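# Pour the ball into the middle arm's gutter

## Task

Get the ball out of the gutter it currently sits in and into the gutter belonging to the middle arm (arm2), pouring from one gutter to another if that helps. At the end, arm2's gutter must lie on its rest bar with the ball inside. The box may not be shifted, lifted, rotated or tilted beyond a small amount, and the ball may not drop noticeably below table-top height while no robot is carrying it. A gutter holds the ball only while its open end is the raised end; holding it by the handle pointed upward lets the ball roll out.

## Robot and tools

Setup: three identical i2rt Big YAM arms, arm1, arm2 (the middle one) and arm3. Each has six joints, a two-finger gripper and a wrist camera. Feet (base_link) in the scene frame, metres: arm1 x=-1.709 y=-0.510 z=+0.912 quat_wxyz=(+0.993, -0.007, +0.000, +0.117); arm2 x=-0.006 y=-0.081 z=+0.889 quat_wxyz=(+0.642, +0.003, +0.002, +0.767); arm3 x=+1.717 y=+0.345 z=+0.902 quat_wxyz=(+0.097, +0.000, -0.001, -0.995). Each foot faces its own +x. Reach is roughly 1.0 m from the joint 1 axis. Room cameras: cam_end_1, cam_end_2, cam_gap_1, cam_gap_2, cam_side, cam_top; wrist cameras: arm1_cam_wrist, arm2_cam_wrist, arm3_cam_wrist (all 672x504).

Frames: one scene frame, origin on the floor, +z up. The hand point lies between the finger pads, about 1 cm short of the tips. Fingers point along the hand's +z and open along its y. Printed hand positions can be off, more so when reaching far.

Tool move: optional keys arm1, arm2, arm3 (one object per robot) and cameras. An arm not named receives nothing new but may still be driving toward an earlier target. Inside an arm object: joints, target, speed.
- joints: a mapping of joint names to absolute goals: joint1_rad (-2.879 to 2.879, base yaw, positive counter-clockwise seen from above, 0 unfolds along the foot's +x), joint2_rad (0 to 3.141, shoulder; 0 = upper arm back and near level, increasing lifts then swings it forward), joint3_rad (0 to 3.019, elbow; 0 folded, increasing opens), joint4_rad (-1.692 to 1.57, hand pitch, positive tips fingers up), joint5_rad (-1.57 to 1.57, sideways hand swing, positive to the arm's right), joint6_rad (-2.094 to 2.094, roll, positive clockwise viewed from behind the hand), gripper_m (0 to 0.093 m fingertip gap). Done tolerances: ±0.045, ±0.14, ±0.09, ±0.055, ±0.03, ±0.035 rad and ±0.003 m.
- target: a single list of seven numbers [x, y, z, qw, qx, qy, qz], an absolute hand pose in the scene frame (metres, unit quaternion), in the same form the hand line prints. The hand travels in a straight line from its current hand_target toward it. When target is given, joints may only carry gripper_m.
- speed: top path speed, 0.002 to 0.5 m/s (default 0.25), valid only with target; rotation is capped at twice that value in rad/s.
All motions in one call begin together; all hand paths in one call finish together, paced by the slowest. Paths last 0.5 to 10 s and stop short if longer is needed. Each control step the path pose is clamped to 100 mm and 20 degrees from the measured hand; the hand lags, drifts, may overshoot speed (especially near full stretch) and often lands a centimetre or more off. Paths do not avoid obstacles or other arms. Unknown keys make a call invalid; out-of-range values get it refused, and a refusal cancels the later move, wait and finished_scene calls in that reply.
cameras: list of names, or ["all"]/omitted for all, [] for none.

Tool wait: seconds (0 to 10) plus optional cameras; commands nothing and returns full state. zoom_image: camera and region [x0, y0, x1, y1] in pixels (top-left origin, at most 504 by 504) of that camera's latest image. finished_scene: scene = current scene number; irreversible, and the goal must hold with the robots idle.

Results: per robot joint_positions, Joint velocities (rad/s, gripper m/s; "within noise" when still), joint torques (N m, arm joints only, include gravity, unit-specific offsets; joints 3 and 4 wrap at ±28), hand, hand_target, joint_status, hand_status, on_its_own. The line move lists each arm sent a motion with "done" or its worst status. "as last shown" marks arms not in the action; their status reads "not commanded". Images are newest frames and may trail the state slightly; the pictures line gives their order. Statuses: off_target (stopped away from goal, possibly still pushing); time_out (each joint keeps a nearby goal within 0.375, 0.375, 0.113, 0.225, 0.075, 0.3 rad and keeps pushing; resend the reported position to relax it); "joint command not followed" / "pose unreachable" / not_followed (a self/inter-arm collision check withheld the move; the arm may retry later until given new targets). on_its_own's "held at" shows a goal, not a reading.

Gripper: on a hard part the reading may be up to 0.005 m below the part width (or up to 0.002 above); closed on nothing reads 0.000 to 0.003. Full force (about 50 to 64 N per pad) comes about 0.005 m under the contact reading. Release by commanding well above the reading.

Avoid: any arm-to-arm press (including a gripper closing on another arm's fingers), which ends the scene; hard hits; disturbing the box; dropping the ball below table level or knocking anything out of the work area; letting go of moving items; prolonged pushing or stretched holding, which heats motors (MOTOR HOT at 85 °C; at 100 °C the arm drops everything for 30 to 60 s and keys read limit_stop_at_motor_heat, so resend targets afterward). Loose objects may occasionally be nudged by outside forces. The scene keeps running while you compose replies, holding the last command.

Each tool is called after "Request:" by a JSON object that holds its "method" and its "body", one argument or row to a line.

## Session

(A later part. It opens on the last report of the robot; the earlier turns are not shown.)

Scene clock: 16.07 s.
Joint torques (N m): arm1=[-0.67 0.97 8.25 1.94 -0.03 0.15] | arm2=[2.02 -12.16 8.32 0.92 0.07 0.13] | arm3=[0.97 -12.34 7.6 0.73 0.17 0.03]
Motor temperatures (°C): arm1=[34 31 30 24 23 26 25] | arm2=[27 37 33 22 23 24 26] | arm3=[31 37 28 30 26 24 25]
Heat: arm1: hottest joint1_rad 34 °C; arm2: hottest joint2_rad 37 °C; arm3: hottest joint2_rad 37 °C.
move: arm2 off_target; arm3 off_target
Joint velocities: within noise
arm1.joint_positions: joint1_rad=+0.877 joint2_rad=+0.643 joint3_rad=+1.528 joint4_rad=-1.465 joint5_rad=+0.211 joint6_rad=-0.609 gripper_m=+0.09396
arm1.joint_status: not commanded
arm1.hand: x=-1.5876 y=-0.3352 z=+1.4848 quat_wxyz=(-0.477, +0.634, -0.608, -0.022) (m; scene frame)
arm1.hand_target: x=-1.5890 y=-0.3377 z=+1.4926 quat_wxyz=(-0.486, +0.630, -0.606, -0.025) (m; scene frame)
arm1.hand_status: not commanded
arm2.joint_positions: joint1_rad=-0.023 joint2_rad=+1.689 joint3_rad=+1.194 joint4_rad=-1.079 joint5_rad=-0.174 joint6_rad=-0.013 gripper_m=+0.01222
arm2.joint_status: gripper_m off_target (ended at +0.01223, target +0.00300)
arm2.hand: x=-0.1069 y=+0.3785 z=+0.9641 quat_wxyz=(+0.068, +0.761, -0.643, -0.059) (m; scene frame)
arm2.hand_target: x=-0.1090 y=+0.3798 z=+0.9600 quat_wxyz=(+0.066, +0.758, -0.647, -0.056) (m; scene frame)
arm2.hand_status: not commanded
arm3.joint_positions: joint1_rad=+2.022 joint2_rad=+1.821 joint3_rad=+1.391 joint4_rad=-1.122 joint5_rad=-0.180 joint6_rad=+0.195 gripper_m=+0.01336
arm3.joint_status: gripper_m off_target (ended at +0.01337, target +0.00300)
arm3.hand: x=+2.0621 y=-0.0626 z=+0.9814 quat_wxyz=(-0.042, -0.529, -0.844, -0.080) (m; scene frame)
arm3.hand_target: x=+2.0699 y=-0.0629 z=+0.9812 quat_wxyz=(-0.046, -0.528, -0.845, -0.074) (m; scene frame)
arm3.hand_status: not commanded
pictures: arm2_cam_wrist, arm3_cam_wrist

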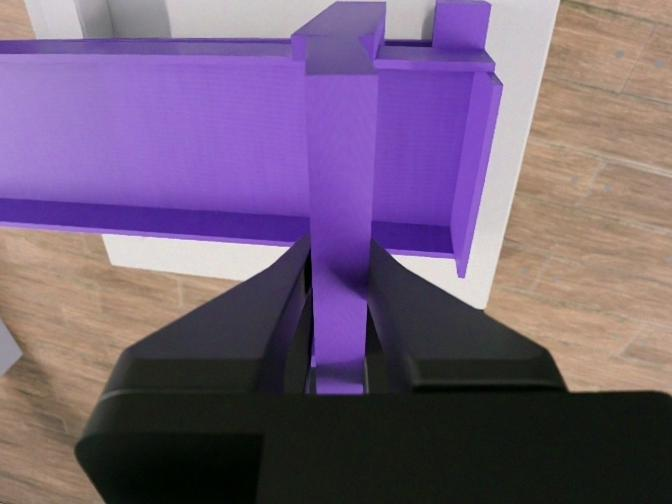

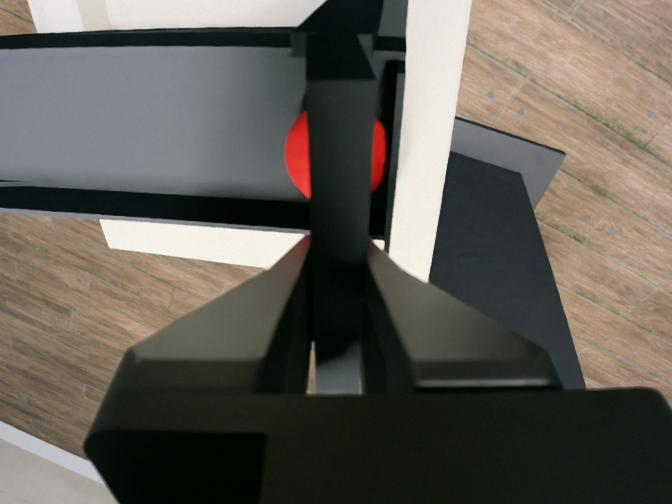

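Request:
{"method": "move", "body": {
  "arm3": {"target":[2.066,-0.068,1.15,0.092,0.522,0.835,0.147],"speed":0.13},
  "arm2": {"target":[-0.109,0.382,1.15,-0.132,-0.751,0.637,0.112],"speed":0.13},
  "cameras": ["arm3_cam_wrist","cam_side","cam_end_2"]
}}

Request:
{"method": "zoom_image", "body": {
  "camera": "cam_side",
  "region": [540, 170, 650, 280]
}}

Request:
{"method": "zoom_image", "body": {
  "camera": "cam_end_2",
  "region": [190, 160, 310, 340]
}}

Scene clock: 19.00 s.
Joint torques (N m): arm1=[-0.62 0.91 8.27 1.92 -0.03 0.16] | arm2=[1.2 -14.1 15.31 -0.2 -0.69 -0.21] | arm3=[-1.61 -14.1 12.33 -0.43 -0.54 -0.25]
Motor temperatures (°C): arm1=[34 31 30 24 23 25 25] | arm2=[27 37 33 22 23 24 26] | arm3=[31 37 28 30 26 24 25]
Heat: arm1: hottest joint1_rad 34 °C; arm2: hottest joint2_rad 37 °C; arm3: hottest joint2_rad 37 °C.
move: arm2 off_target; arm3 off_target
Joint velocities: within noise
arm1: as last shown
arm2.joint_positions: joint1_rad=-0.068 joint2_rad=+1.598 joint3_rad=+1.476 joint4_rad=-1.551 joint5_rad=-0.332 joint6_rad=-0.050 gripper_m=+0.01181
arm2.joint_status: not commanded
arm2.hand: x=-0.1095 y=+0.3651 z=+1.1159 quat_wxyz=(+0.157, +0.744, -0.645, -0.079) (m; scene frame)
arm2.hand_target: x=-0.1088 y=+0.3798 z=+1.1499 quat_wxyz=(+0.131, +0.751, -0.637, -0.112) (m; scene frame)
arm2.hand_status: off_target (0.038 m and 4.9 deg from the pose sent, 0.186 m and 9.6 deg at the start)
arm3.joint_positions: joint1_rad=+1.986 joint2_rad=+1.736 joint3_rad=+1.615 joint4_rad=-1.476 joint5_rad=-0.336 joint6_rad=+0.162 gripper_m=+0.01301
arm3.joint_status: not commanded
arm3.hand: x=+2.0633 y=-0.0524 z=+1.1135 quat_wxyz=(-0.054, -0.527, -0.833, -0.158) (m; scene frame)
arm3.hand_target: x=+2.0649 y=-0.0663 z=+1.1498 quat_wxyz=(-0.092, -0.522, -0.835, -0.146) (m; scene frame)
arm3.hand_status: off_target (0.040 m and 4.6 deg from the pose sent, 0.169 m and 9.7 deg at the start)
pictures: arm3_cam_wrist, cam_end_2, cam_side

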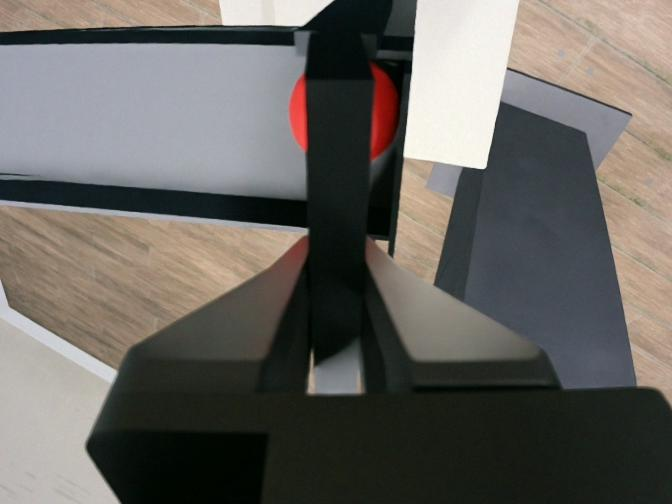

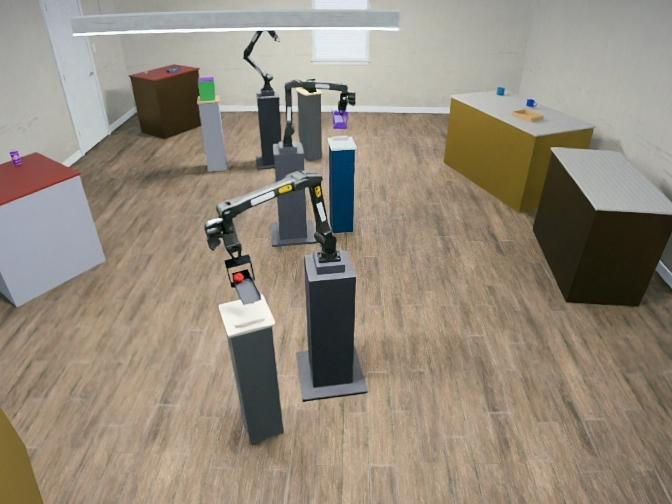

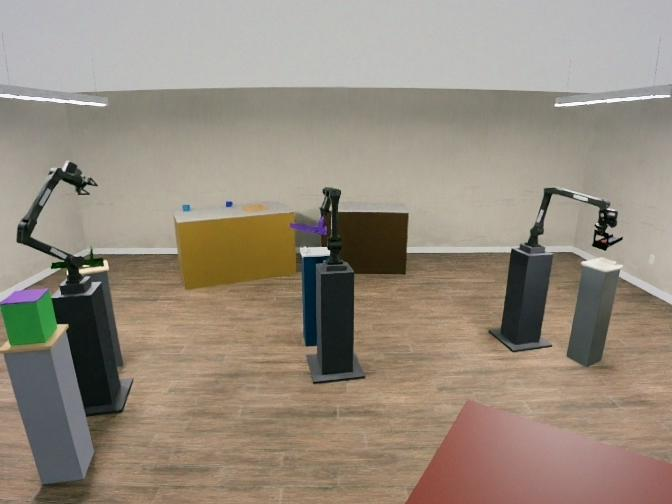

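Scaled by 4.582 from the camera's 672x504 image, which has a finer 960x720 frame.

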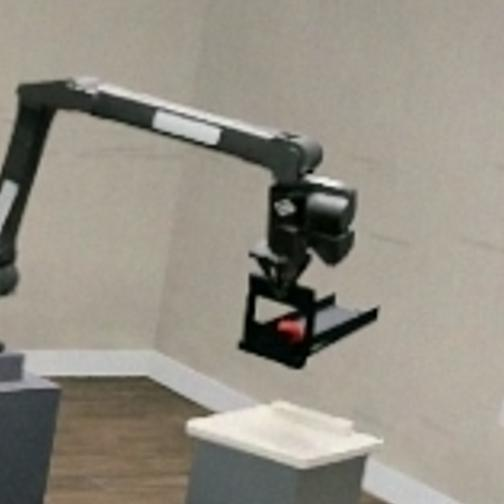

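Scaled by 2.800 from the camera's 672x504 image, which has a finer 960x720 frame.

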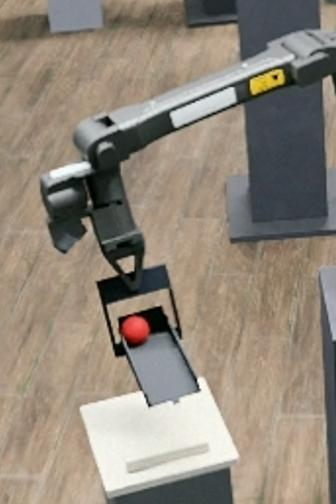

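Request:
{"method": "move", "body": {
  "arm3": {"target":[1.673,-0.153,1.14,0.163,0.923,0.345,0.061],"speed":0.2},
  "arm2": {"target":[0.149,0.395,1.13,-0.059,-0.337,0.926,0.163],"speed":0.2},
  "cameras": ["arm3_cam_wrist"]
}}

Request:
{"method": "move", "body": {
  "arm3": {"target":[1.396,-0.038,1.14,0.172,0.974,-0.146,-0.026],"speed":0.2},
  "arm2": {"target":[0.388,0.274,1.11,0.030,0.171,0.970,0.171],"speed":0.2},
  "cameras": ["arm3_cam_wrist"]
}}

Request:
{"method": "move", "body": {
  "arm3": {"target":[1.203,0.215,1.15,0.168,0.770,-0.602,-0.131],"speed":0.2},
  "arm2": {"target":[0.528,0.051,1.01,0.1385,0.600,0.7675,0.1773],"speed":0.2},
  "cameras": ["arm3_cam_wrist","cam_side","cam_top"]
}}

Request:
{"method": "zoom_image", "body": {
  "camera": "cam_side",
  "region": [310, 150, 560, 290]
}}

Scene clock: 25.20 s.
Joint torques (N m): arm1=[-0.67 0.91 8.25 1.95 -0.03 0.15] | arm2=[1.32 -12.4 11.51 1.33 -0.44 0.12] | arm3=[-1.03 -10.17 10.96 1.2 -0.24 -0.01]
Motor temperatures (°C): arm1=[34 31 30 24 23 25 25] | arm2=[27 37 34 22 23 24 26] | arm3=[31 37 29 30 26 24 26]
Heat: arm1: hottest joint1_rad 34 °C; arm2: hottest joint2_rad 37 °C; arm3: hottest joint2_rad 37 °C.
move: arm2 off_target; arm3 off_target
Joint velocities: within noise
arm1: as last shown
arm2.joint_positions: joint1_rad=-0.589 joint2_rad=+1.546 joint3_rad=+1.429 joint4_rad=-1.332 joint5_rad=-0.301 joint6_rad=+0.466 gripper_m=+0.01180
arm2.joint_status: not commanded
arm2.hand: x=+0.1446 y=+0.3870 z=+1.1183 quat_wxyz=(+0.070, +0.343, -0.925, -0.148) (m; scene frame)
arm2.hand_target: x=+0.1489 y=+0.3947 z=+1.1302 quat_wxyz=(+0.059, +0.337, -0.925, -0.163) (m; scene frame)
arm2.hand_status: off_target (0.015 m and 2.3 deg from the pose sent, 0.260 m and 59.2 deg at the start)
arm3.joint_positions: joint1_rad=+1.206 joint2_rad=+1.512 joint3_rad=+1.355 joint4_rad=-1.258 joint5_rad=-0.267 joint6_rad=+0.694 gripper_m=+0.01300
arm3.joint_status: not commanded
arm3.hand: x=+1.6798 y=-0.1370 z=+1.1194 quat_wxyz=(-0.135, -0.923, -0.352, -0.076) (m; scene frame)
arm3.hand_target: x=+1.6732 y=-0.1519 z=+1.1403 quat_wxyz=(-0.163, -0.922, -0.345, -0.061) (m; scene frame)
arm3.hand_status: off_target (0.027 m and 3.7 deg from the pose sent, 0.404 m and 75.2 deg at the start)
pictures: arm3_cam_wrist

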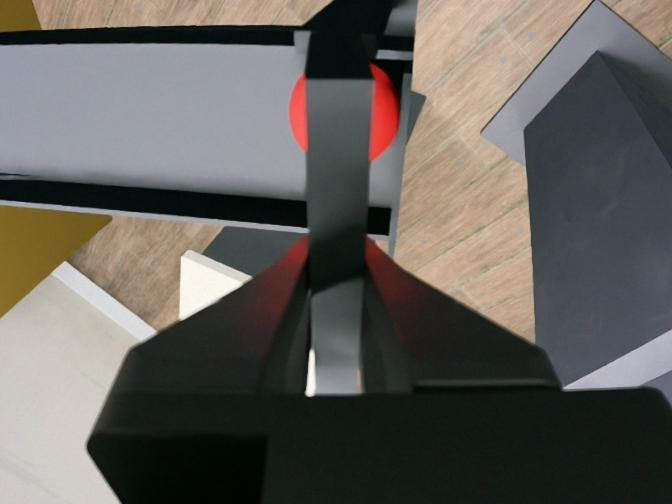

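Scene clock: 28.67 s.
Joint torques (N m): arm1=[-0.73 0.97 8.24 1.94 -0.03 0.15] | arm2=[1.73 -12.22 13.09 1.72 -0.18 0.11] | arm3=[-1.03 -9.7 11.95 1.42 -0.04 -0.01]
Motor temperatures (°C): arm1=[34 31 31 24 23 25 25] | arm2=[27 37 35 22 23 24 26] | arm3=[31 37 29 30 26 24 26]
Heat: arm1: hottest joint1_rad 34 °C; arm2: hottest joint2_rad 37 °C; arm3: hottest joint2_rad 37 °C.
move: arm2 off_target; arm3 off_target
Joint velocities: within noise
arm1: as last shown
arm2.joint_positions: joint1_rad=-1.067 joint2_rad=+1.540 joint3_rad=+1.350 joint4_rad=-1.135 joint5_rad=-0.172 joint6_rad=+1.038 gripper_m=+0.01180
arm2.joint_status: not commanded
arm2.hand: x=+0.3749 y=+0.2644 z=+1.0901 quat_wxyz=(-0.012, -0.165, -0.975, -0.148) (m; scene frame)
arm2.hand_target: x=+0.3873 y=+0.2733 z=+1.1103 quat_wxyz=(-0.030, -0.171, -0.970, -0.171) (m; scene frame)
arm2.hand_status: off_target (0.026 m and 3.4 deg from the pose sent, 0.268 m and 61.1 deg at the start)
arm3.joint_positions: joint1_rad=+0.640 joint2_rad=+1.456 joint3_rad=+1.277 joint4_rad=-1.157 joint5_rad=-0.147 joint6_rad=+1.132 gripper_m=+0.01300
arm3.joint_status: not commanded
arm3.hand: x=+1.4141 y=-0.0253 z=+1.1123 quat_wxyz=(-0.139, -0.980, +0.139, +0.004) (m; scene frame)
arm3.hand_target: x=+1.3972 y=-0.0366 z=+1.1406 quat_wxyz=(-0.172, -0.974, +0.146, +0.026) (m; scene frame)
arm3.hand_status: off_target (0.035 m and 4.7 deg from the pose sent, 0.301 m and 59.3 deg at the start)
pictures: arm3_cam_wrist

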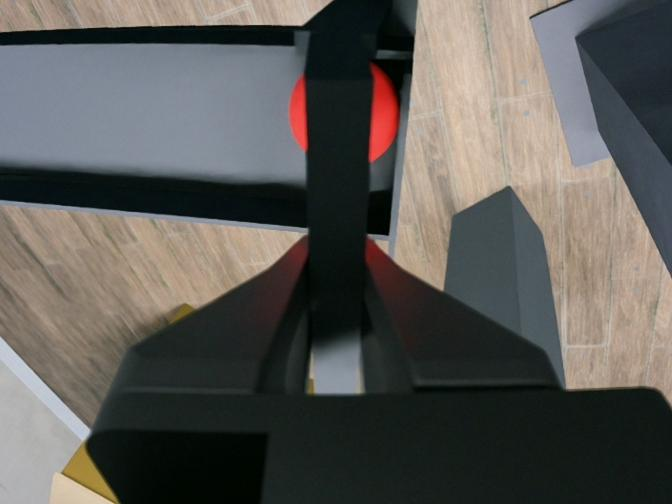

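Scene clock: 32.07 s.
Joint torques (N m): arm1=[-0.73 0.91 8.23 1.95 -0.02 0.15] | arm2=[1.61 -12.34 10.35 2.18 0.05 0.14] | arm3=[-1.03 -9.58 13.18 1.62 0.16 0.02]
Motor temperatures (°C): arm1=[34 31 31 24 23 25 25] | arm2=[27 37 35 22 23 24 26] | arm3=[31 37 29 30 26 24 26]
Heat: arm1: hottest joint1_rad 34 °C; arm2: hottest joint2_rad 37 °C; arm3: hottest joint2_rad 37 °C.
move: arm2 off_target; arm3 off_target
Joint velocities: within noise
arm1: as last shown
arm2.joint_positions: joint1_rad=-1.502 joint2_rad=+1.588 joint3_rad=+1.129 joint4_rad=-0.690 joint5_rad=+0.001 joint6_rad=+1.553 gripper_m=+0.01178
arm2.joint_status: not commanded
arm2.hand: x=+0.5177 y=+0.0499 z=+1.0002 quat_wxyz=(-0.127, -0.595, -0.777, -0.162) (m; scene frame)
arm2.hand_target: x=+0.5277 y=+0.0510 z=+1.0103 quat_wxyz=(-0.138, -0.600, -0.768, -0.177) (m; scene frame)
arm2.hand_status: off_target (0.014 m and 2.5 deg from the pose sent, 0.275 m and 57.8 deg at the start)
arm3.joint_positions: joint1_rad=+0.067 joint2_rad=+1.462 joint3_rad=+1.277 joint4_rad=-1.053 joint5_rad=+0.002 joint6_rad=+1.563 gripper_m=+0.01299
arm3.joint_status: not commanded
arm3.hand: x=+1.2303 y=+0.2163 z=+1.1139 quat_wxyz=(-0.131, -0.784, +0.598, +0.102) (m; scene frame)
arm3.hand_target: x=+1.2059 y=+0.2158 z=+1.1507 quat_wxyz=(-0.168, -0.770, +0.602, +0.131) (m; scene frame)
arm3.hand_status: off_target (0.045 m and 5.6 deg from the pose sent, 0.322 m and 60.9 deg at the start)
pictures: arm3_cam_wrist, cam_side, cam_top

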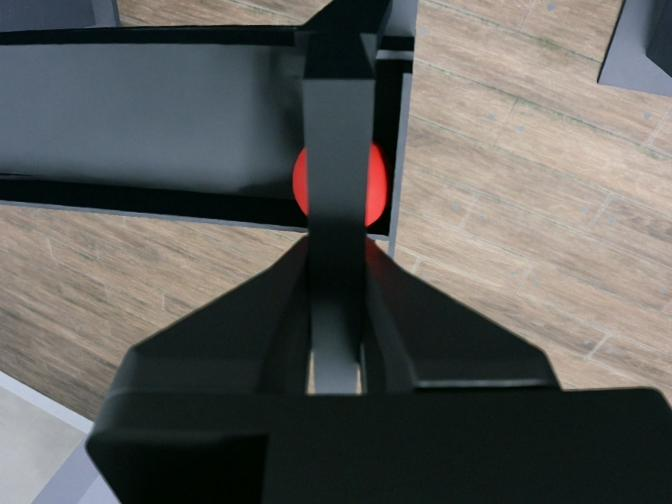

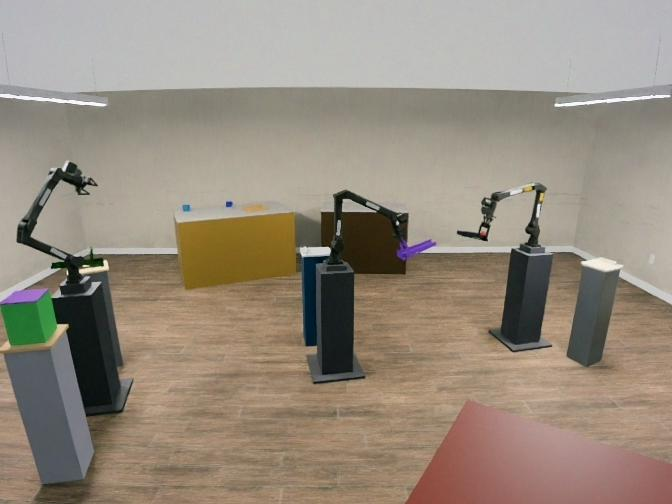

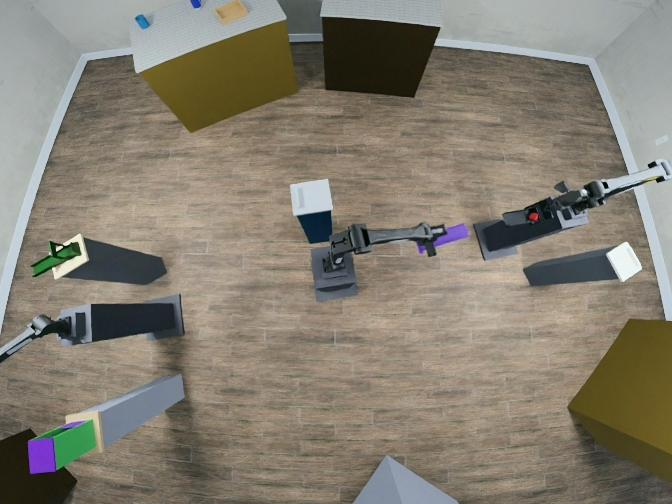

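Scaled by 2.016 from the camera's 672x504 image, which has a finer 960x720 frame.

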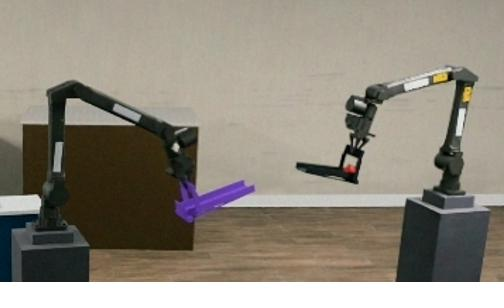

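Request:
{"method": "move", "body": {
  "arm2": {"target":[0.798,0.118,1.01,0.1385,0.600,0.7675,0.1773],"speed":0.15},
  "arm3": {"target":[1.133,0.198,1.14,0.168,0.770,-0.602,-0.131],"speed":0.12},
  "cameras": ["cam_side","cam_top","arm3_cam_wrist"]
}}

Request:
{"method": "zoom_image", "body": {
  "camera": "cam_side",
  "region": [370, 160, 530, 280]
}}

Request:
{"method": "zoom_image", "body": {
  "camera": "cam_top",
  "region": [410, 180, 570, 280]
}}

Scene clock: 35.73 s.
Joint torques (N m): arm1=[-0.73 0.85 8.25 1.94 -0.02 0.15] | arm2=[1.49 -24 17.03 1.18 0.05 0.12] | arm3=[-1.2 -12.34 13.19 1.4 0.14 0]
Motor temperatures (°C): arm1=[34 31 31 24 23 25 25] | arm2=[27 38 36 22 23 24 27] | arm3=[31 37 30 30 26 24 26]
Heat: arm1: hottest joint1_rad 34 °C; arm2: hottest joint2_rad 38 °C; arm3: hottest joint2_rad 37 °C.
move: arm2 off_target; arm3 off_target
Joint velocities: within noise
arm1: as last shown
arm2.joint_positions: joint1_rad=-1.502 joint2_rad=+2.339 joint3_rad=+2.228 joint4_rad=-1.082 joint5_rad=+0.001 joint6_rad=+1.553 gripper_m=+0.01179
arm2.joint_status: not commanded
arm2.hand: x=+0.7743 y=+0.1144 z=+0.9690 quat_wxyz=(-0.114, -0.598, -0.780, -0.145) (m; scene frame)
arm2.hand_target: x=+0.7946 y=+0.1172 z=+1.0107 quat_wxyz=(-0.139, -0.600, -0.768, -0.178) (m; scene frame)
arm2.hand_status: off_target (0.048 m and 4.8 deg from the pose sent, 0.289 m and 2.5 deg at the start)
arm3.joint_positions: joint1_rad=+0.067 joint2_rad=+1.653 joint3_rad=+1.469 joint4_rad=-1.051 joint5_rad=+0.002 joint6_rad=+1.564 gripper_m=+0.01299
arm3.joint_status: not commanded
arm3.hand: x=+1.1596 y=+0.1974 z=+1.1026 quat_wxyz=(-0.133, -0.784, +0.598, +0.102) (m; scene frame)
arm3.hand_target: x=+1.1359 y=+0.1988 z=+1.1407 quat_wxyz=(-0.168, -0.770, +0.602, +0.131) (m; scene frame)
arm3.hand_status: off_target (0.046 m and 5.5 deg from the pose sent, 0.102 m and 5.6 deg at the start)
pictures: arm3_cam_wrist, cam_side, cam_top

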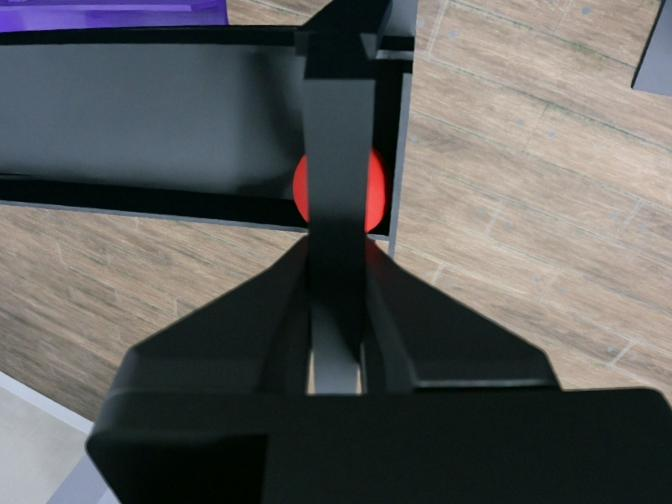

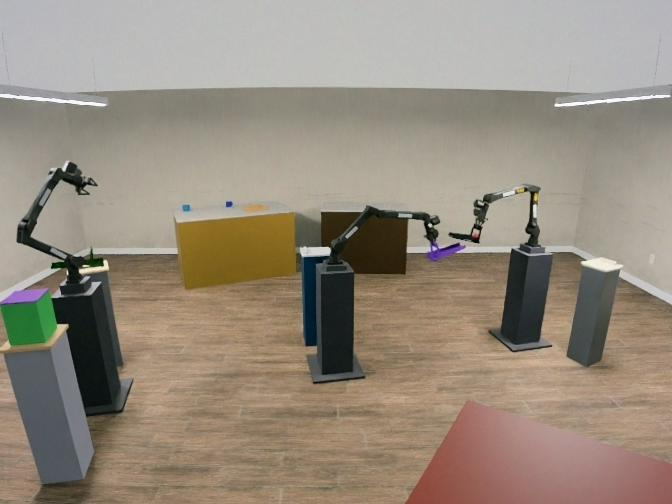

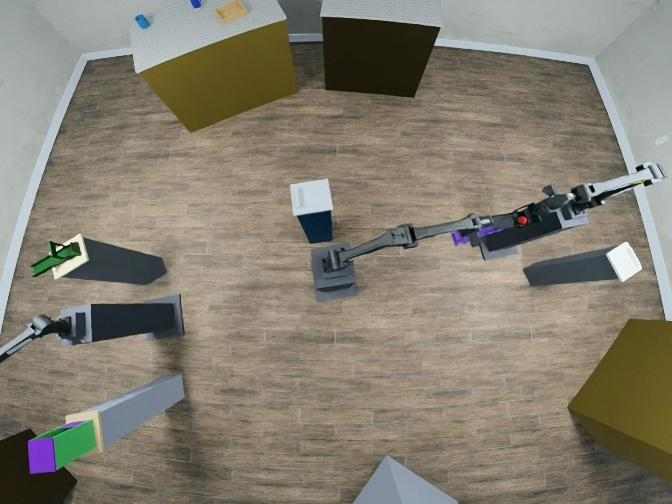

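Scaled by 3.150 from the camera's 672x504 image, which has a finer 960x720 frame.

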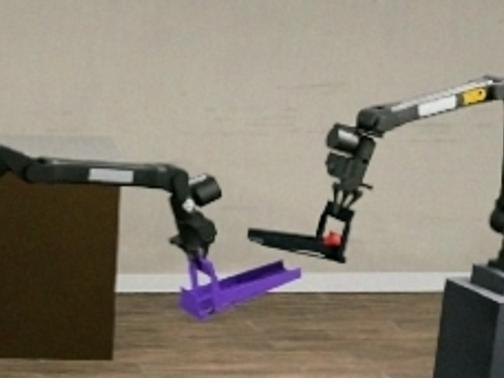

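Scaled by 3.150 from the camera's 672x504 image, which has a finer 960x720 frame.

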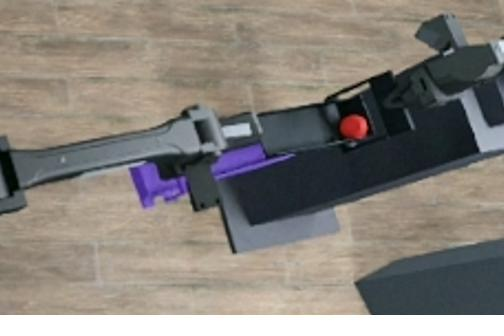

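Request:
{"method": "move", "body": {
  "arm3": {"target":[1.128,0.188,1.138,0.0205,0.788,-0.6155,-0.016],"speed":0.06},
  "cameras": ["cam_side","cam_top","arm3_cam_wrist","arm2_cam_wrist"]
}}

Request:
{"method": "zoom_image", "body": {
  "camera": "cam_side",
  "region": [370, 160, 530, 280]
}}

Scene clock: 40.10 s.
Joint torques (N m): arm1=[-0.67 0.97 8.24 1.92 -0.03 0.16] | arm2=[1.49 -24.29 17.01 1.42 0.04 0.1] | arm3=[0.15 -14.92 12.34 -0.35 0.11 0.04]
Motor temperatures (°C): arm1=[34 31 31 24 23 25 24] | arm2=[26 38 37 22 23 24 27] | arm3=[31 37 31 30 26 24 26]
Heat: arm1: hottest joint1_rad 34 °C; arm2: hottest joint2_rad 38 °C; arm3: hottest joint2_rad 37 °C.
move: arm3 off_target
Joint velocities: within noise
arm1: as last shown
arm2.joint_positions: joint1_rad=-1.502 joint2_rad=+2.346 joint3_rad=+2.228 joint4_rad=-1.089 joint5_rad=+0.001 joint6_rad=+1.555 gripper_m=+0.01178
arm2.joint_status: not commanded
arm2.hand: x=+0.7725 y=+0.1139 z=+0.9628 quat_wxyz=(-0.110, -0.599, -0.780, -0.140) (m; scene frame)
arm2.hand_target: x=+0.7945 y=+0.1172 z=+1.0106 quat_wxyz=(-0.139, -0.600, -0.768, -0.178) (m; scene frame)
arm2.hand_status: not commanded
arm3.joint_positions: joint1_rad=+0.067 joint2_rad=+1.922 joint3_rad=+1.902 joint4_rad=-1.555 joint5_rad=+0.002 joint6_rad=+1.577 gripper_m=+0.01302
arm3.joint_status: not commanded
arm3.hand: x=+1.1409 y=+0.1924 z=+1.1117 quat_wxyz=(+0.001, -0.791, +0.611, -0.001) (m; scene frame)
arm3.hand_target: x=+1.1295 y=+0.1883 z=+1.1379 quat_wxyz=(-0.021, -0.788, +0.615, +0.016) (m; scene frame)
arm3.hand_status: off_target (0.030 m and 3.2 deg from the pose sent, 0.048 m and 16.3 deg at the start)
pictures: arm2_cam_wrist, arm3_cam_wrist, cam_side, cam_top

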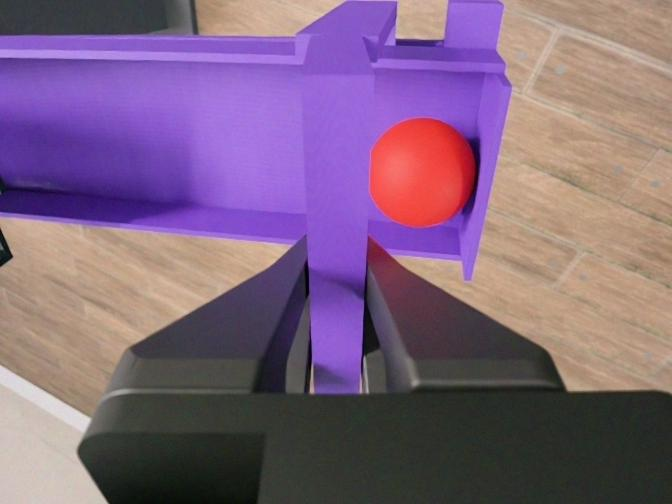

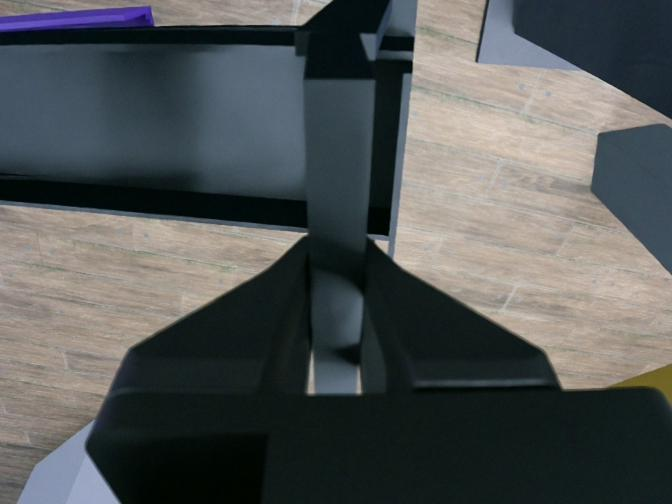

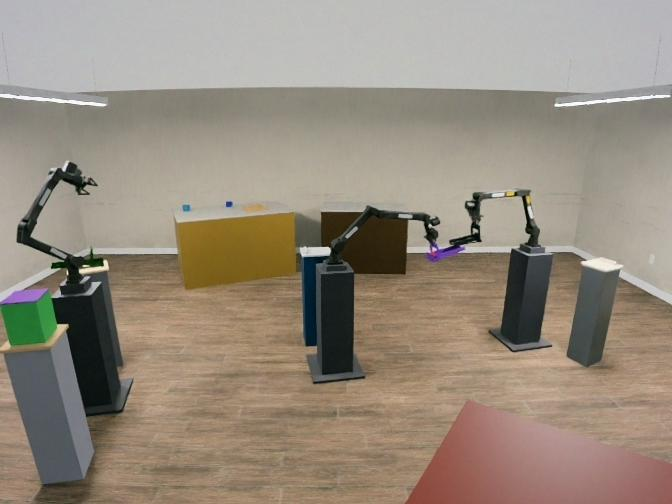

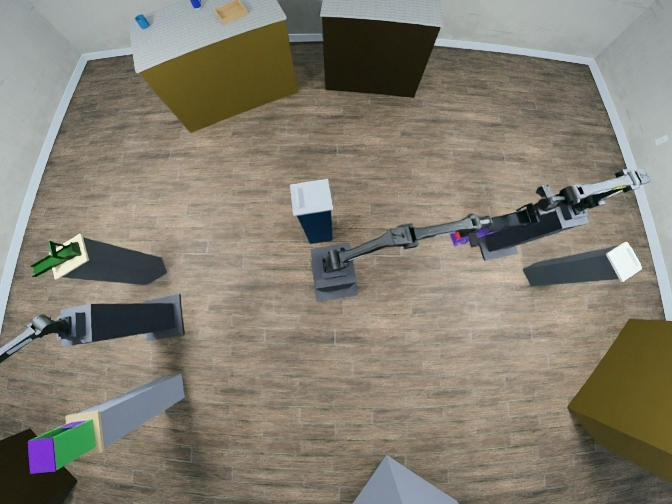

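Scaled by 3.150 from the camera's 672x504 image, which has a finer 960x720 frame.

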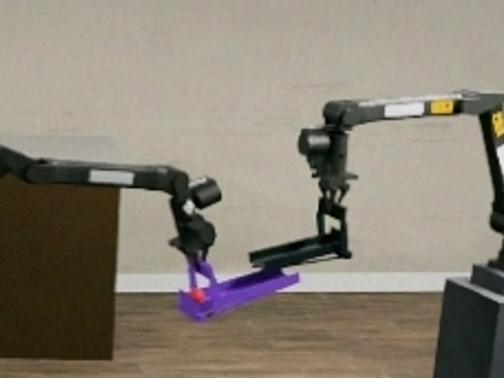

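Request:
{"method": "move", "body": {
  "arm3": {"target":[1.16,0.20,1.20,0.0961,0.782,-0.611,-0.0751],"speed":0.12},
  "cameras": []
}}

Request:
{"method": "move", "body": {
  "arm2": {"target":[0.54,0.054,1.02,0.1385,0.600,0.7675,0.1773],"speed":0.15},
  "cameras": ["arm2_cam_wrist"]
}}

Request:
{"method": "move", "body": {
  "arm2": {"target":[0.388,0.274,1.11,0.030,0.171,0.970,0.171],"speed":0.18},
  "cameras": ["arm2_cam_wrist"]
}}

Request:
{"method": "move", "body": {
  "arm2": {"target":[0.149,0.395,1.13,-0.059,-0.337,0.926,0.163],"speed":0.18},
  "cameras": ["arm2_cam_wrist"]
}}

Request:
{"method": "move", "body": {
  "arm2": {"target":[-0.107,0.384,1.13,-0.106,-0.755,0.641,0.090],"speed":0.18},
  "cameras": ["arm2_cam_wrist","cam_side"]
}}

Scene clock: 46.17 s.
Joint torques (N m): arm1=[-0.67 0.97 8.24 1.94 -0.03 0.15] | arm2=[1.49 -24.23 16.98 1.43 0.04 0.1] | arm3=[-0.26 -14.21 9.06 1.21 0.18 -0.03]
Motor temperatures (°C): arm1=[34 31 31 24 23 25 24] | arm2=[26 39 38 22 23 24 27] | arm3=[31 38 32 29 26 24 26]
Heat: arm1: hottest joint1_rad 34 °C; arm2: hottest joint2_rad 39 °C; arm3: hottest joint2_rad 38 °C.
move: arm3 off_target
Joint velocities: within noise
arm1, arm2: as last shown
arm3.joint_positions: joint1_rad=+0.067 joint2_rad=+1.722 joint3_rad=+1.782 joint4_rad=-1.447 joint5_rad=+0.003 joint6_rad=+1.577 gripper_m=+0.01299
arm3.joint_status: not commanded
arm3.hand: x=+1.1643 y=+0.1989 z=+1.1784 quat_wxyz=(-0.073, -0.788, +0.609, +0.056) (m; scene frame)
arm3.hand_target: x=+1.1606 y=+0.2001 z=+1.2001 quat_wxyz=(-0.096, -0.782, +0.611, +0.075) (m; scene frame)
arm3.hand_status: off_target (0.022 m and 3.5 deg from the pose sent, 0.091 m and 14.2 deg at the start)
pictures: none
No camera images: "cameras" was empty.

Scene clock: 48.63 s.
Joint torques (N m): arm1=[-0.67 0.97 8.25 1.95 -0.03 0.16] | arm2=[1.55 -16.32 10.22 2.14 0.03 0.1] | arm3=[-0.32 -14.39 9.06 1.2 0.18 -0.03]
Motor temperatures (°C): arm1=[34 31 31 24 23 25 24] | arm2=[26 40 38 22 23 24 27] | arm3=[31 37 32 29 26 24 26]
Heat: arm1: hottest joint1_rad 34 °C; arm2: hottest joint2_rad 40 °C; arm3: hottest joint2_rad 37 °C.
move: arm2 off_target
Joint velocities: within noise
arm1.joint_positions: joint1_rad=+0.877 joint2_rad=+0.643 joint3_rad=+1.528 joint4_rad=-1.465 joint5_rad=+0.211 joint6_rad=-0.609 gripper_m=+0.09396
arm1.joint_status: not commanded
arm1.hand: x=-1.5876 y=-0.3352 z=+1.4848 quat_wxyz=(-0.477, +0.634, -0.608, -0.022) (m; scene frame)
arm1.hand_target: x=-1.5890 y=-0.3377 z=+1.4926 quat_wxyz=(-0.486, +0.630, -0.606, -0.025) (m; scene frame)
arm1.hand_status: not commanded
arm2.joint_positions: joint1_rad=-1.502 joint2_rad=+1.639 joint3_rad=+1.180 joint4_rad=-0.723 joint5_rad=+0.001 joint6_rad=+1.555 gripper_m=+0.01178
arm2.joint_status: not commanded
arm2.hand: x=+0.5291 y=+0.0527 z=+0.9924 quat_wxyz=(-0.117, -0.598, -0.779, -0.149) (m; scene frame)
arm2.hand_target: x=+0.5393 y=+0.0539 z=+1.0200 quat_wxyz=(-0.138, -0.600, -0.768, -0.177) (m; scene frame)
arm2.hand_status: off_target (0.030 m and 4.2 deg from the pose sent, 0.247 m and 5.6 deg at the start)
arm3: as last shown
arm3.hand_target: x=+1.1606 y=+0.2000 z=+1.2001 quat_wxyz=(-0.096, -0.782, +0.611, +0.075) (m; scene frame)
pictures: arm2_cam_wrist

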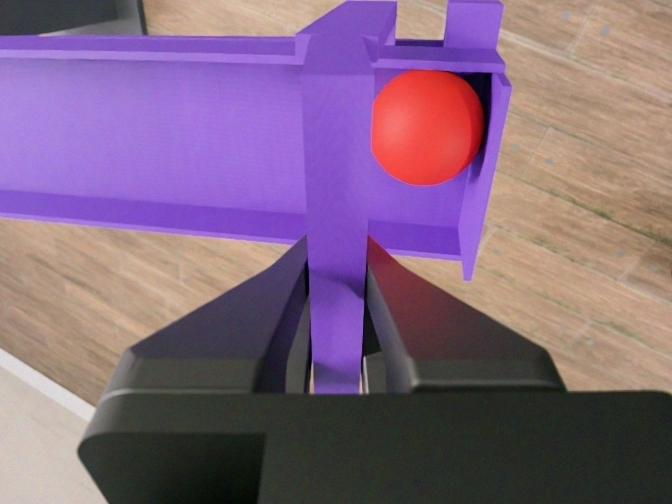

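Scene clock: 52.17 s.
Joint torques (N m): arm1=[-0.73 0.97 8.23 1.95 -0.02 0.15] | arm2=[1.9 -12.04 16.58 0.85 -0.32 -0.21] | arm3=[-0.38 -14.45 9.07 1.2 0.19 -0.03]
Motor temperatures (°C): arm1=[34 31 31 24 23 25 24] | arm2=[26 40 39 22 23 24 27] | arm3=[31 37 31 29 26 24 26]
Heat: arm1: hottest joint1_rad 34 °C; arm2: hottest joint2_rad 40 °C; arm3: hottest joint2_rad 37 °C.
move: arm2 off_target
Joint velocities: within noise
arm1, arm3: as last shown
arm2.joint_positions: joint1_rad=-1.070 joint2_rad=+1.534 joint3_rad=+1.305 joint4_rad=-1.115 joint5_rad=-0.167 joint6_rad=+1.071 gripper_m=+0.01179
arm2.joint_status: not commanded
arm2.hand: x=+0.3686 y=+0.2562 z=+1.0746 quat_wxyz=(-0.005, -0.185, -0.973, -0.140) (m; scene frame)
arm2.hand_target: x=+0.3859 y=+0.2722 z=+1.1105 quat_wxyz=(-0.031, -0.171, -0.970, -0.171) (m; scene frame)
arm2.hand_status: off_target (0.044 m and 4.8 deg from the pose sent, 0.288 m and 55.1 deg at the start)
arm3.hand: x=+1.1643 y=+0.1990 z=+1.1784 quat_wxyz=(-0.073, -0.788, +0.609, +0.056) (m; scene frame)
arm3.hand_target: x=+1.1606 y=+0.2001 z=+1.2001 quat_wxyz=(-0.096, -0.782, +0.611, +0.075) (m; scene frame)
pictures: arm2_cam_wrist

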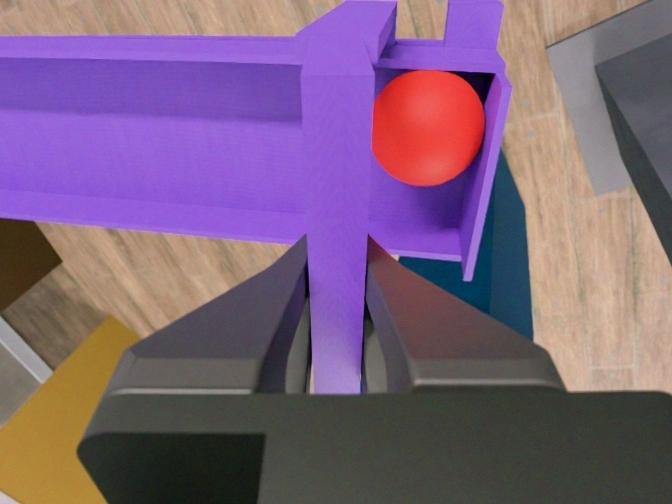

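Scene clock: 55.90 s.
Joint torques (N m): arm1=[-0.67 0.97 8.25 1.94 -0.03 0.15] | arm2=[1.79 -11.87 16.31 0.53 -0.56 -0.23] | arm3=[-0.44 -14.45 9.09 1.21 0.18 -0.03]
Motor temperatures (°C): arm1=[34 31 31 24 23 25 24] | arm2=[26 39 40 22 23 24 27] | arm3=[31 37 31 29 26 24 26]
Heat: arm1: hottest joint1_rad 34 °C; arm2: hottest joint3_rad 40 °C; arm3: hottest joint2_rad 37 °C.
move: arm2 off_target
Joint velocities: within noise
arm1, arm3: as last shown
arm2.joint_positions: joint1_rad=-0.594 joint2_rad=+1.539 joint3_rad=+1.368 joint4_rad=-1.313 joint5_rad=-0.297 joint6_rad=+0.499 gripper_m=+0.01179
arm2.joint_status: not commanded
arm2.hand: x=+0.1419 y=+0.3733 z=+1.0975 quat_wxyz=(+0.082, +0.323, -0.933, -0.134) (m; scene frame)
arm2.hand_target: x=+0.1482 y=+0.3927 z=+1.1302 quat_wxyz=(+0.058, +0.337, -0.926, -0.163) (m; scene frame)
arm2.hand_status: off_target (0.040 m and 4.6 deg from the pose sent, 0.266 m and 61.2 deg at the start)
pictures: arm2_cam_wrist

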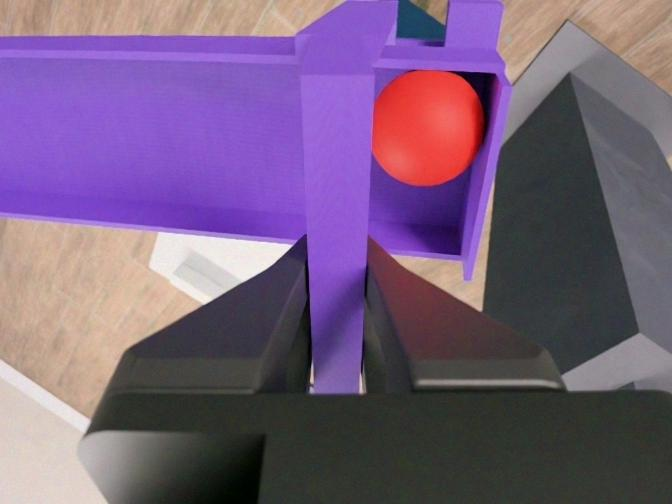

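Scene clock: 59.57 s.
Joint torques (N m): arm1=[-0.67 0.91 8.24 1.94 -0.03 0.15] | arm2=[1.96 -12.04 15.75 -0.1 -0.46 -0.23] | arm3=[-0.38 -14.45 9.07 1.2 0.19 -0.03]
Motor temperatures (°C): arm1=[34 31 31 24 23 25 24] | arm2=[26 39 40 22 23 24 27] | arm3=[31 37 31 29 26 24 26]
Heat: arm1: hottest joint1_rad 34 °C; arm2: hottest joint3_rad 40 °C; arm3: hottest joint2_rad 37 °C.
move: arm2 off_target
Joint velocities: within noise
arm1, arm3: as last shown
arm2.joint_positions: joint1_rad=-0.059 joint2_rad=+1.583 joint3_rad=+1.434 joint4_rad=-1.499 joint5_rad=-0.268 joint6_rad=-0.027 gripper_m=+0.01179
arm2.joint_status: not commanded
arm2.hand: x=-0.1032 y=+0.3641 z=+1.1029 quat_wxyz=(+0.126, +0.746, -0.651, -0.064) (m; scene frame)
arm2.hand_target: x=-0.1067 y=+0.3822 z=+1.1301 quat_wxyz=(+0.105, +0.755, -0.641, -0.090) (m; scene frame)
arm2.hand_status: off_target (0.034 m and 4.1 deg from the pose sent, 0.251 m and 60.7 deg at the start)
pictures: arm2_cam_wrist, cam_side

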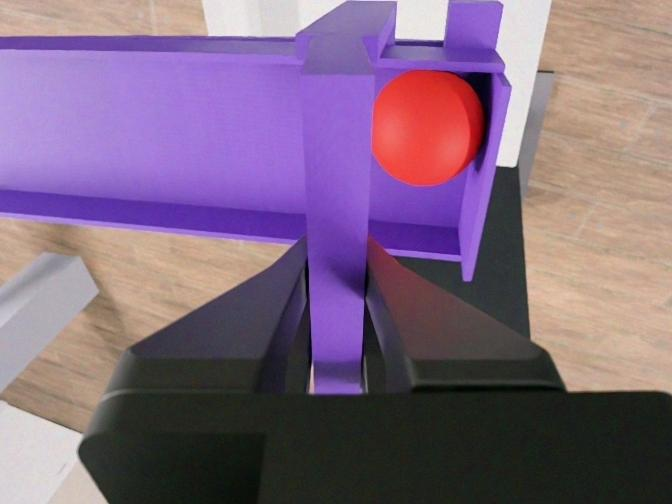

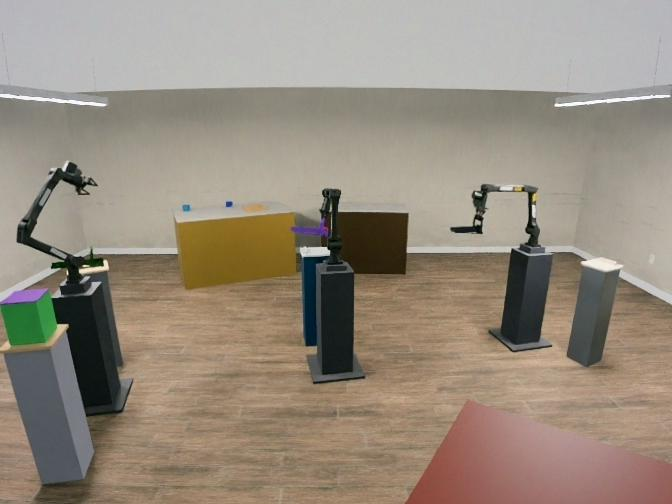

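Request:
{"method": "move", "body": {
  "arm2": {"target":[-0.111,0.386,1.02,-0.093,-0.756,0.642,0.079],"speed":0.13},
  "cameras": []
}}

Request:
{"method": "move", "body": {
  "arm2": {"target":[-0.112,0.382,0.973,-0.080,-0.758,0.643,0.068],"speed":0.07},
  "cameras": ["arm2_cam_wrist","cam_side"]
}}

Request:
{"method": "zoom_image", "body": {
  "camera": "cam_side",
  "region": [280, 190, 360, 270]
}}

Scene clock: 61.67 s.
Joint torques (N m): arm1=[-0.67 0.91 8.23 1.94 -0.03 0.15] | arm2=[2.14 -13.51 9.77 0.81 -0.39 -0.02] | arm3=[-0.26 -14.45 9.07 1.21 0.18 -0.03]
Motor temperatures (°C): arm1=[34 31 31 24 23 25 24] | arm2=[26 39 41 22 23 24 27] | arm3=[31 37 31 29 26 24 26]
Heat: arm1: hottest joint1_rad 34 °C; arm2: hottest joint3_rad 41 °C; arm3: hottest joint2_rad 37 °C.
move: arm2 off_target
Joint velocities: within noise
arm1, arm3: as last shown
arm2.joint_positions: joint1_rad=-0.046 joint2_rad=+1.660 joint3_rad=+1.288 joint4_rad=-1.235 joint5_rad=-0.236 joint6_rad=-0.027 gripper_m=+0.01179
arm2.joint_status: not commanded
arm2.hand: x=-0.1064 y=+0.3804 z=+1.0122 quat_wxyz=(+0.101, +0.754, -0.645, -0.068) (m; scene frame)
arm2.hand_target: x=-0.1110 y=+0.3859 z=+1.0200 quat_wxyz=(+0.093, +0.756, -0.642, -0.079) (m; scene frame)
arm2.hand_status: off_target (0.011 m and 1.6 deg from the pose sent, 0.086 m and 4.5 deg at the start)
pictures: none
No camera images: "cameras" was empty.

Scene clock: 63.03 s.
Joint torques (N m): arm1=[-0.73 1.03 8.25 1.94 -0.02 0.15] | arm2=[2.14 -13.27 9.18 0.9 -0.34 0.13] | arm3=[-0.26 -14.39 9.06 1.2 0.18 -0.03]
Motor temperatures (°C): arm1=[34 31 31 24 23 25 24] | arm2=[26 39 41 22 23 24 27] | arm3=[31 37 31 29 26 24 26]
Heat: arm1: hottest joint1_rad 34 °C; arm2: hottest joint3_rad 41 °C; arm3: hottest joint2_rad 37 °C.
move: arm2 done
Joint velocities: within noise
arm1, arm3: as last shown
arm2.joint_positions: joint1_rad=-0.032 joint2_rad=+1.695 joint3_rad=+1.209 joint4_rad=-1.113 joint5_rad=-0.202 joint6_rad=-0.027 gripper_m=+0.01179
arm2.joint_status: not commanded
arm2.hand: x=-0.1071 y=+0.3765 z=+0.9677 quat_wxyz=(+0.086, +0.760, -0.641, -0.060) (m; scene frame)
arm2.hand_target: x=-0.1119 y=+0.3819 z=+0.9730 quat_wxyz=(+0.080, +0.758, -0.643, -0.068) (m; scene frame)
arm2.hand_status: done (0.009 m and 1.2 deg from the pose sent, 0.040 m and 2.5 deg at the start)
pictures: arm2_cam_wrist, cam_side

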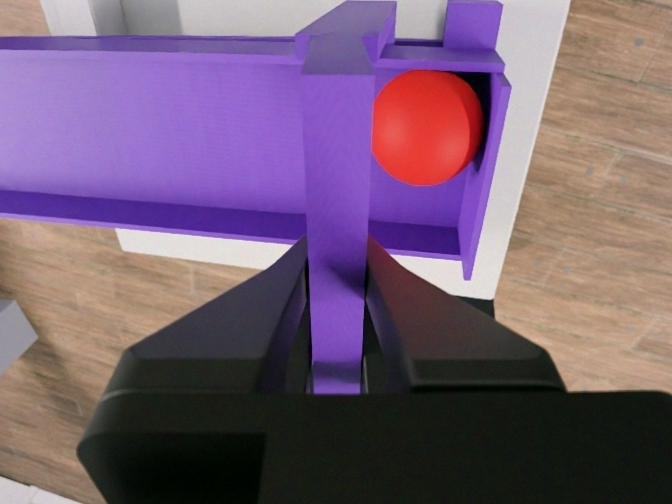

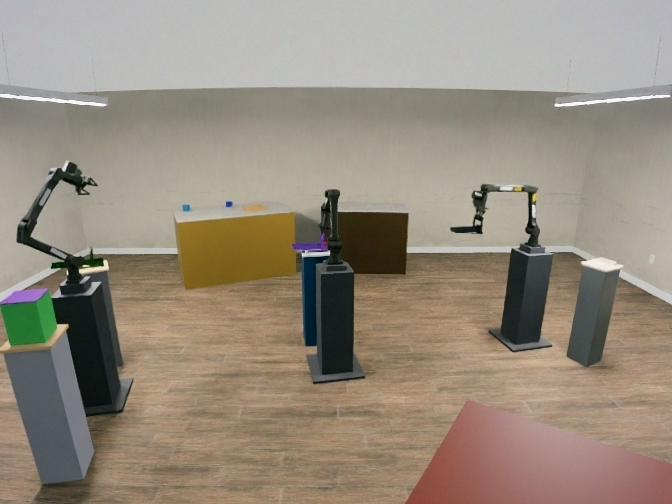

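Scaled by 6.300 from the camera's 672x504 image, which has a finer 960x720 frame.

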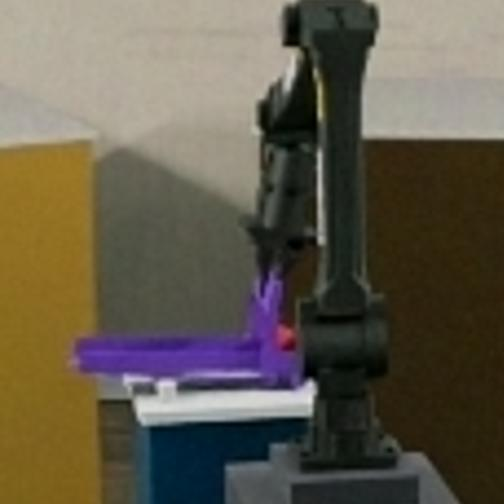

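Request:
{"method": "move", "body": {
  "arm2": {"target":[-0.112,0.382,0.963,-0.066,-0.759,0.645,0.056],"speed":0.05},
  "cameras": ["arm2_cam_wrist","cam_side"]
}}

Request:
{"method": "zoom_image", "body": {
  "camera": "cam_side",
  "region": [280, 190, 360, 270]
}}

Scene clock: 64.23 s.
Joint torques (N m): arm1=[-0.73 0.97 8.25 1.94 -0.03 0.16] | arm2=[2.55 -12.34 8.12 1.13 0.31 0.25] | arm3=[-0.32 -14.33 9.06 1.21 0.18 -0.03]
Motor temperatures (°C): arm1=[34 31 31 24 23 25 24] | arm2=[26 39 40 22 23 24 27] | arm3=[31 37 31 29 26 24 26]
Heat: arm1: hottest joint1_rad 34 °C; arm2: hottest joint3_rad 40 °C; arm3: hottest joint2_rad 37 °C.
move: arm2 done
Joint velocities: within noise
arm1, arm3: as last shown
arm2.joint_positions: joint1_rad=-0.021 joint2_rad=+1.695 joint3_rad=+1.209 joint4_rad=-1.092 joint5_rad=-0.179 joint6_rad=-0.022 gripper_m=+0.01179
arm2.joint_status: not commanded
arm2.hand: x=-0.1087 y=+0.3809 z=+0.9669 quat_wxyz=(+0.071, +0.764, -0.639, -0.059) (m; scene frame)
arm2.hand_target: x=-0.1120 y=+0.3819 z=+0.9630 quat_wxyz=(+0.066, +0.759, -0.645, -0.056) (m; scene frame)
arm2.hand_status: done (0.005 m and 1.1 deg from the pose sent, 0.009 m and 2.4 deg at the start)
pictures: arm2_cam_wrist, cam_side

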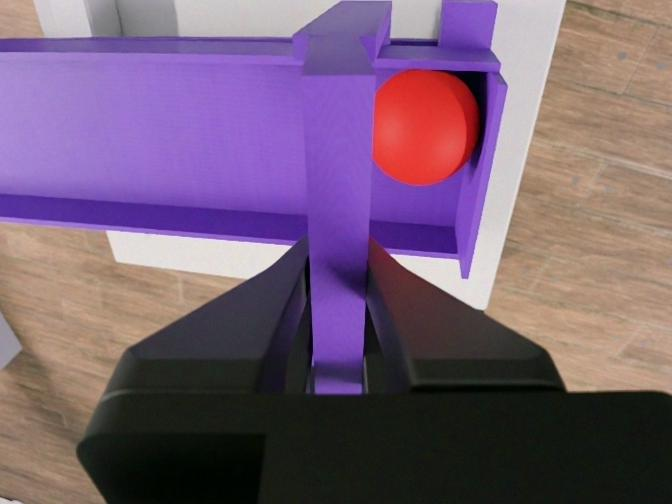

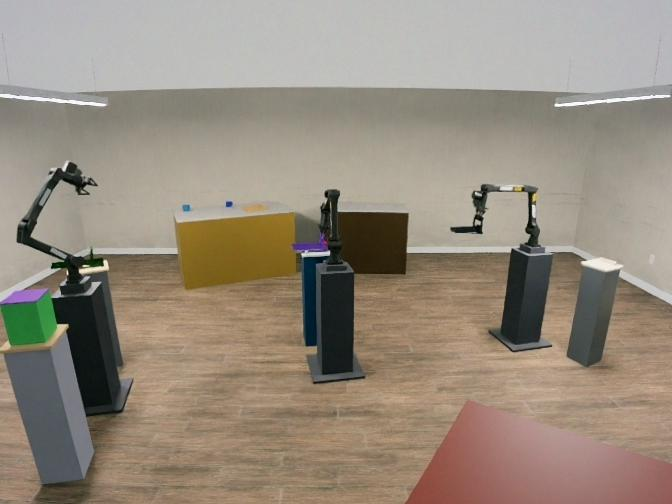

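Scaled by 6.300 from the camera's 672x504 image, which has a finer 960x720 frame.

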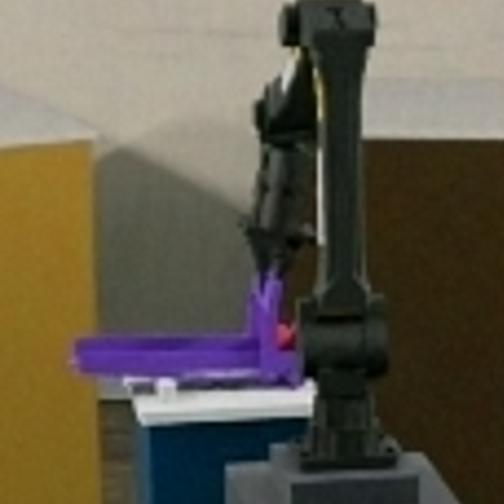

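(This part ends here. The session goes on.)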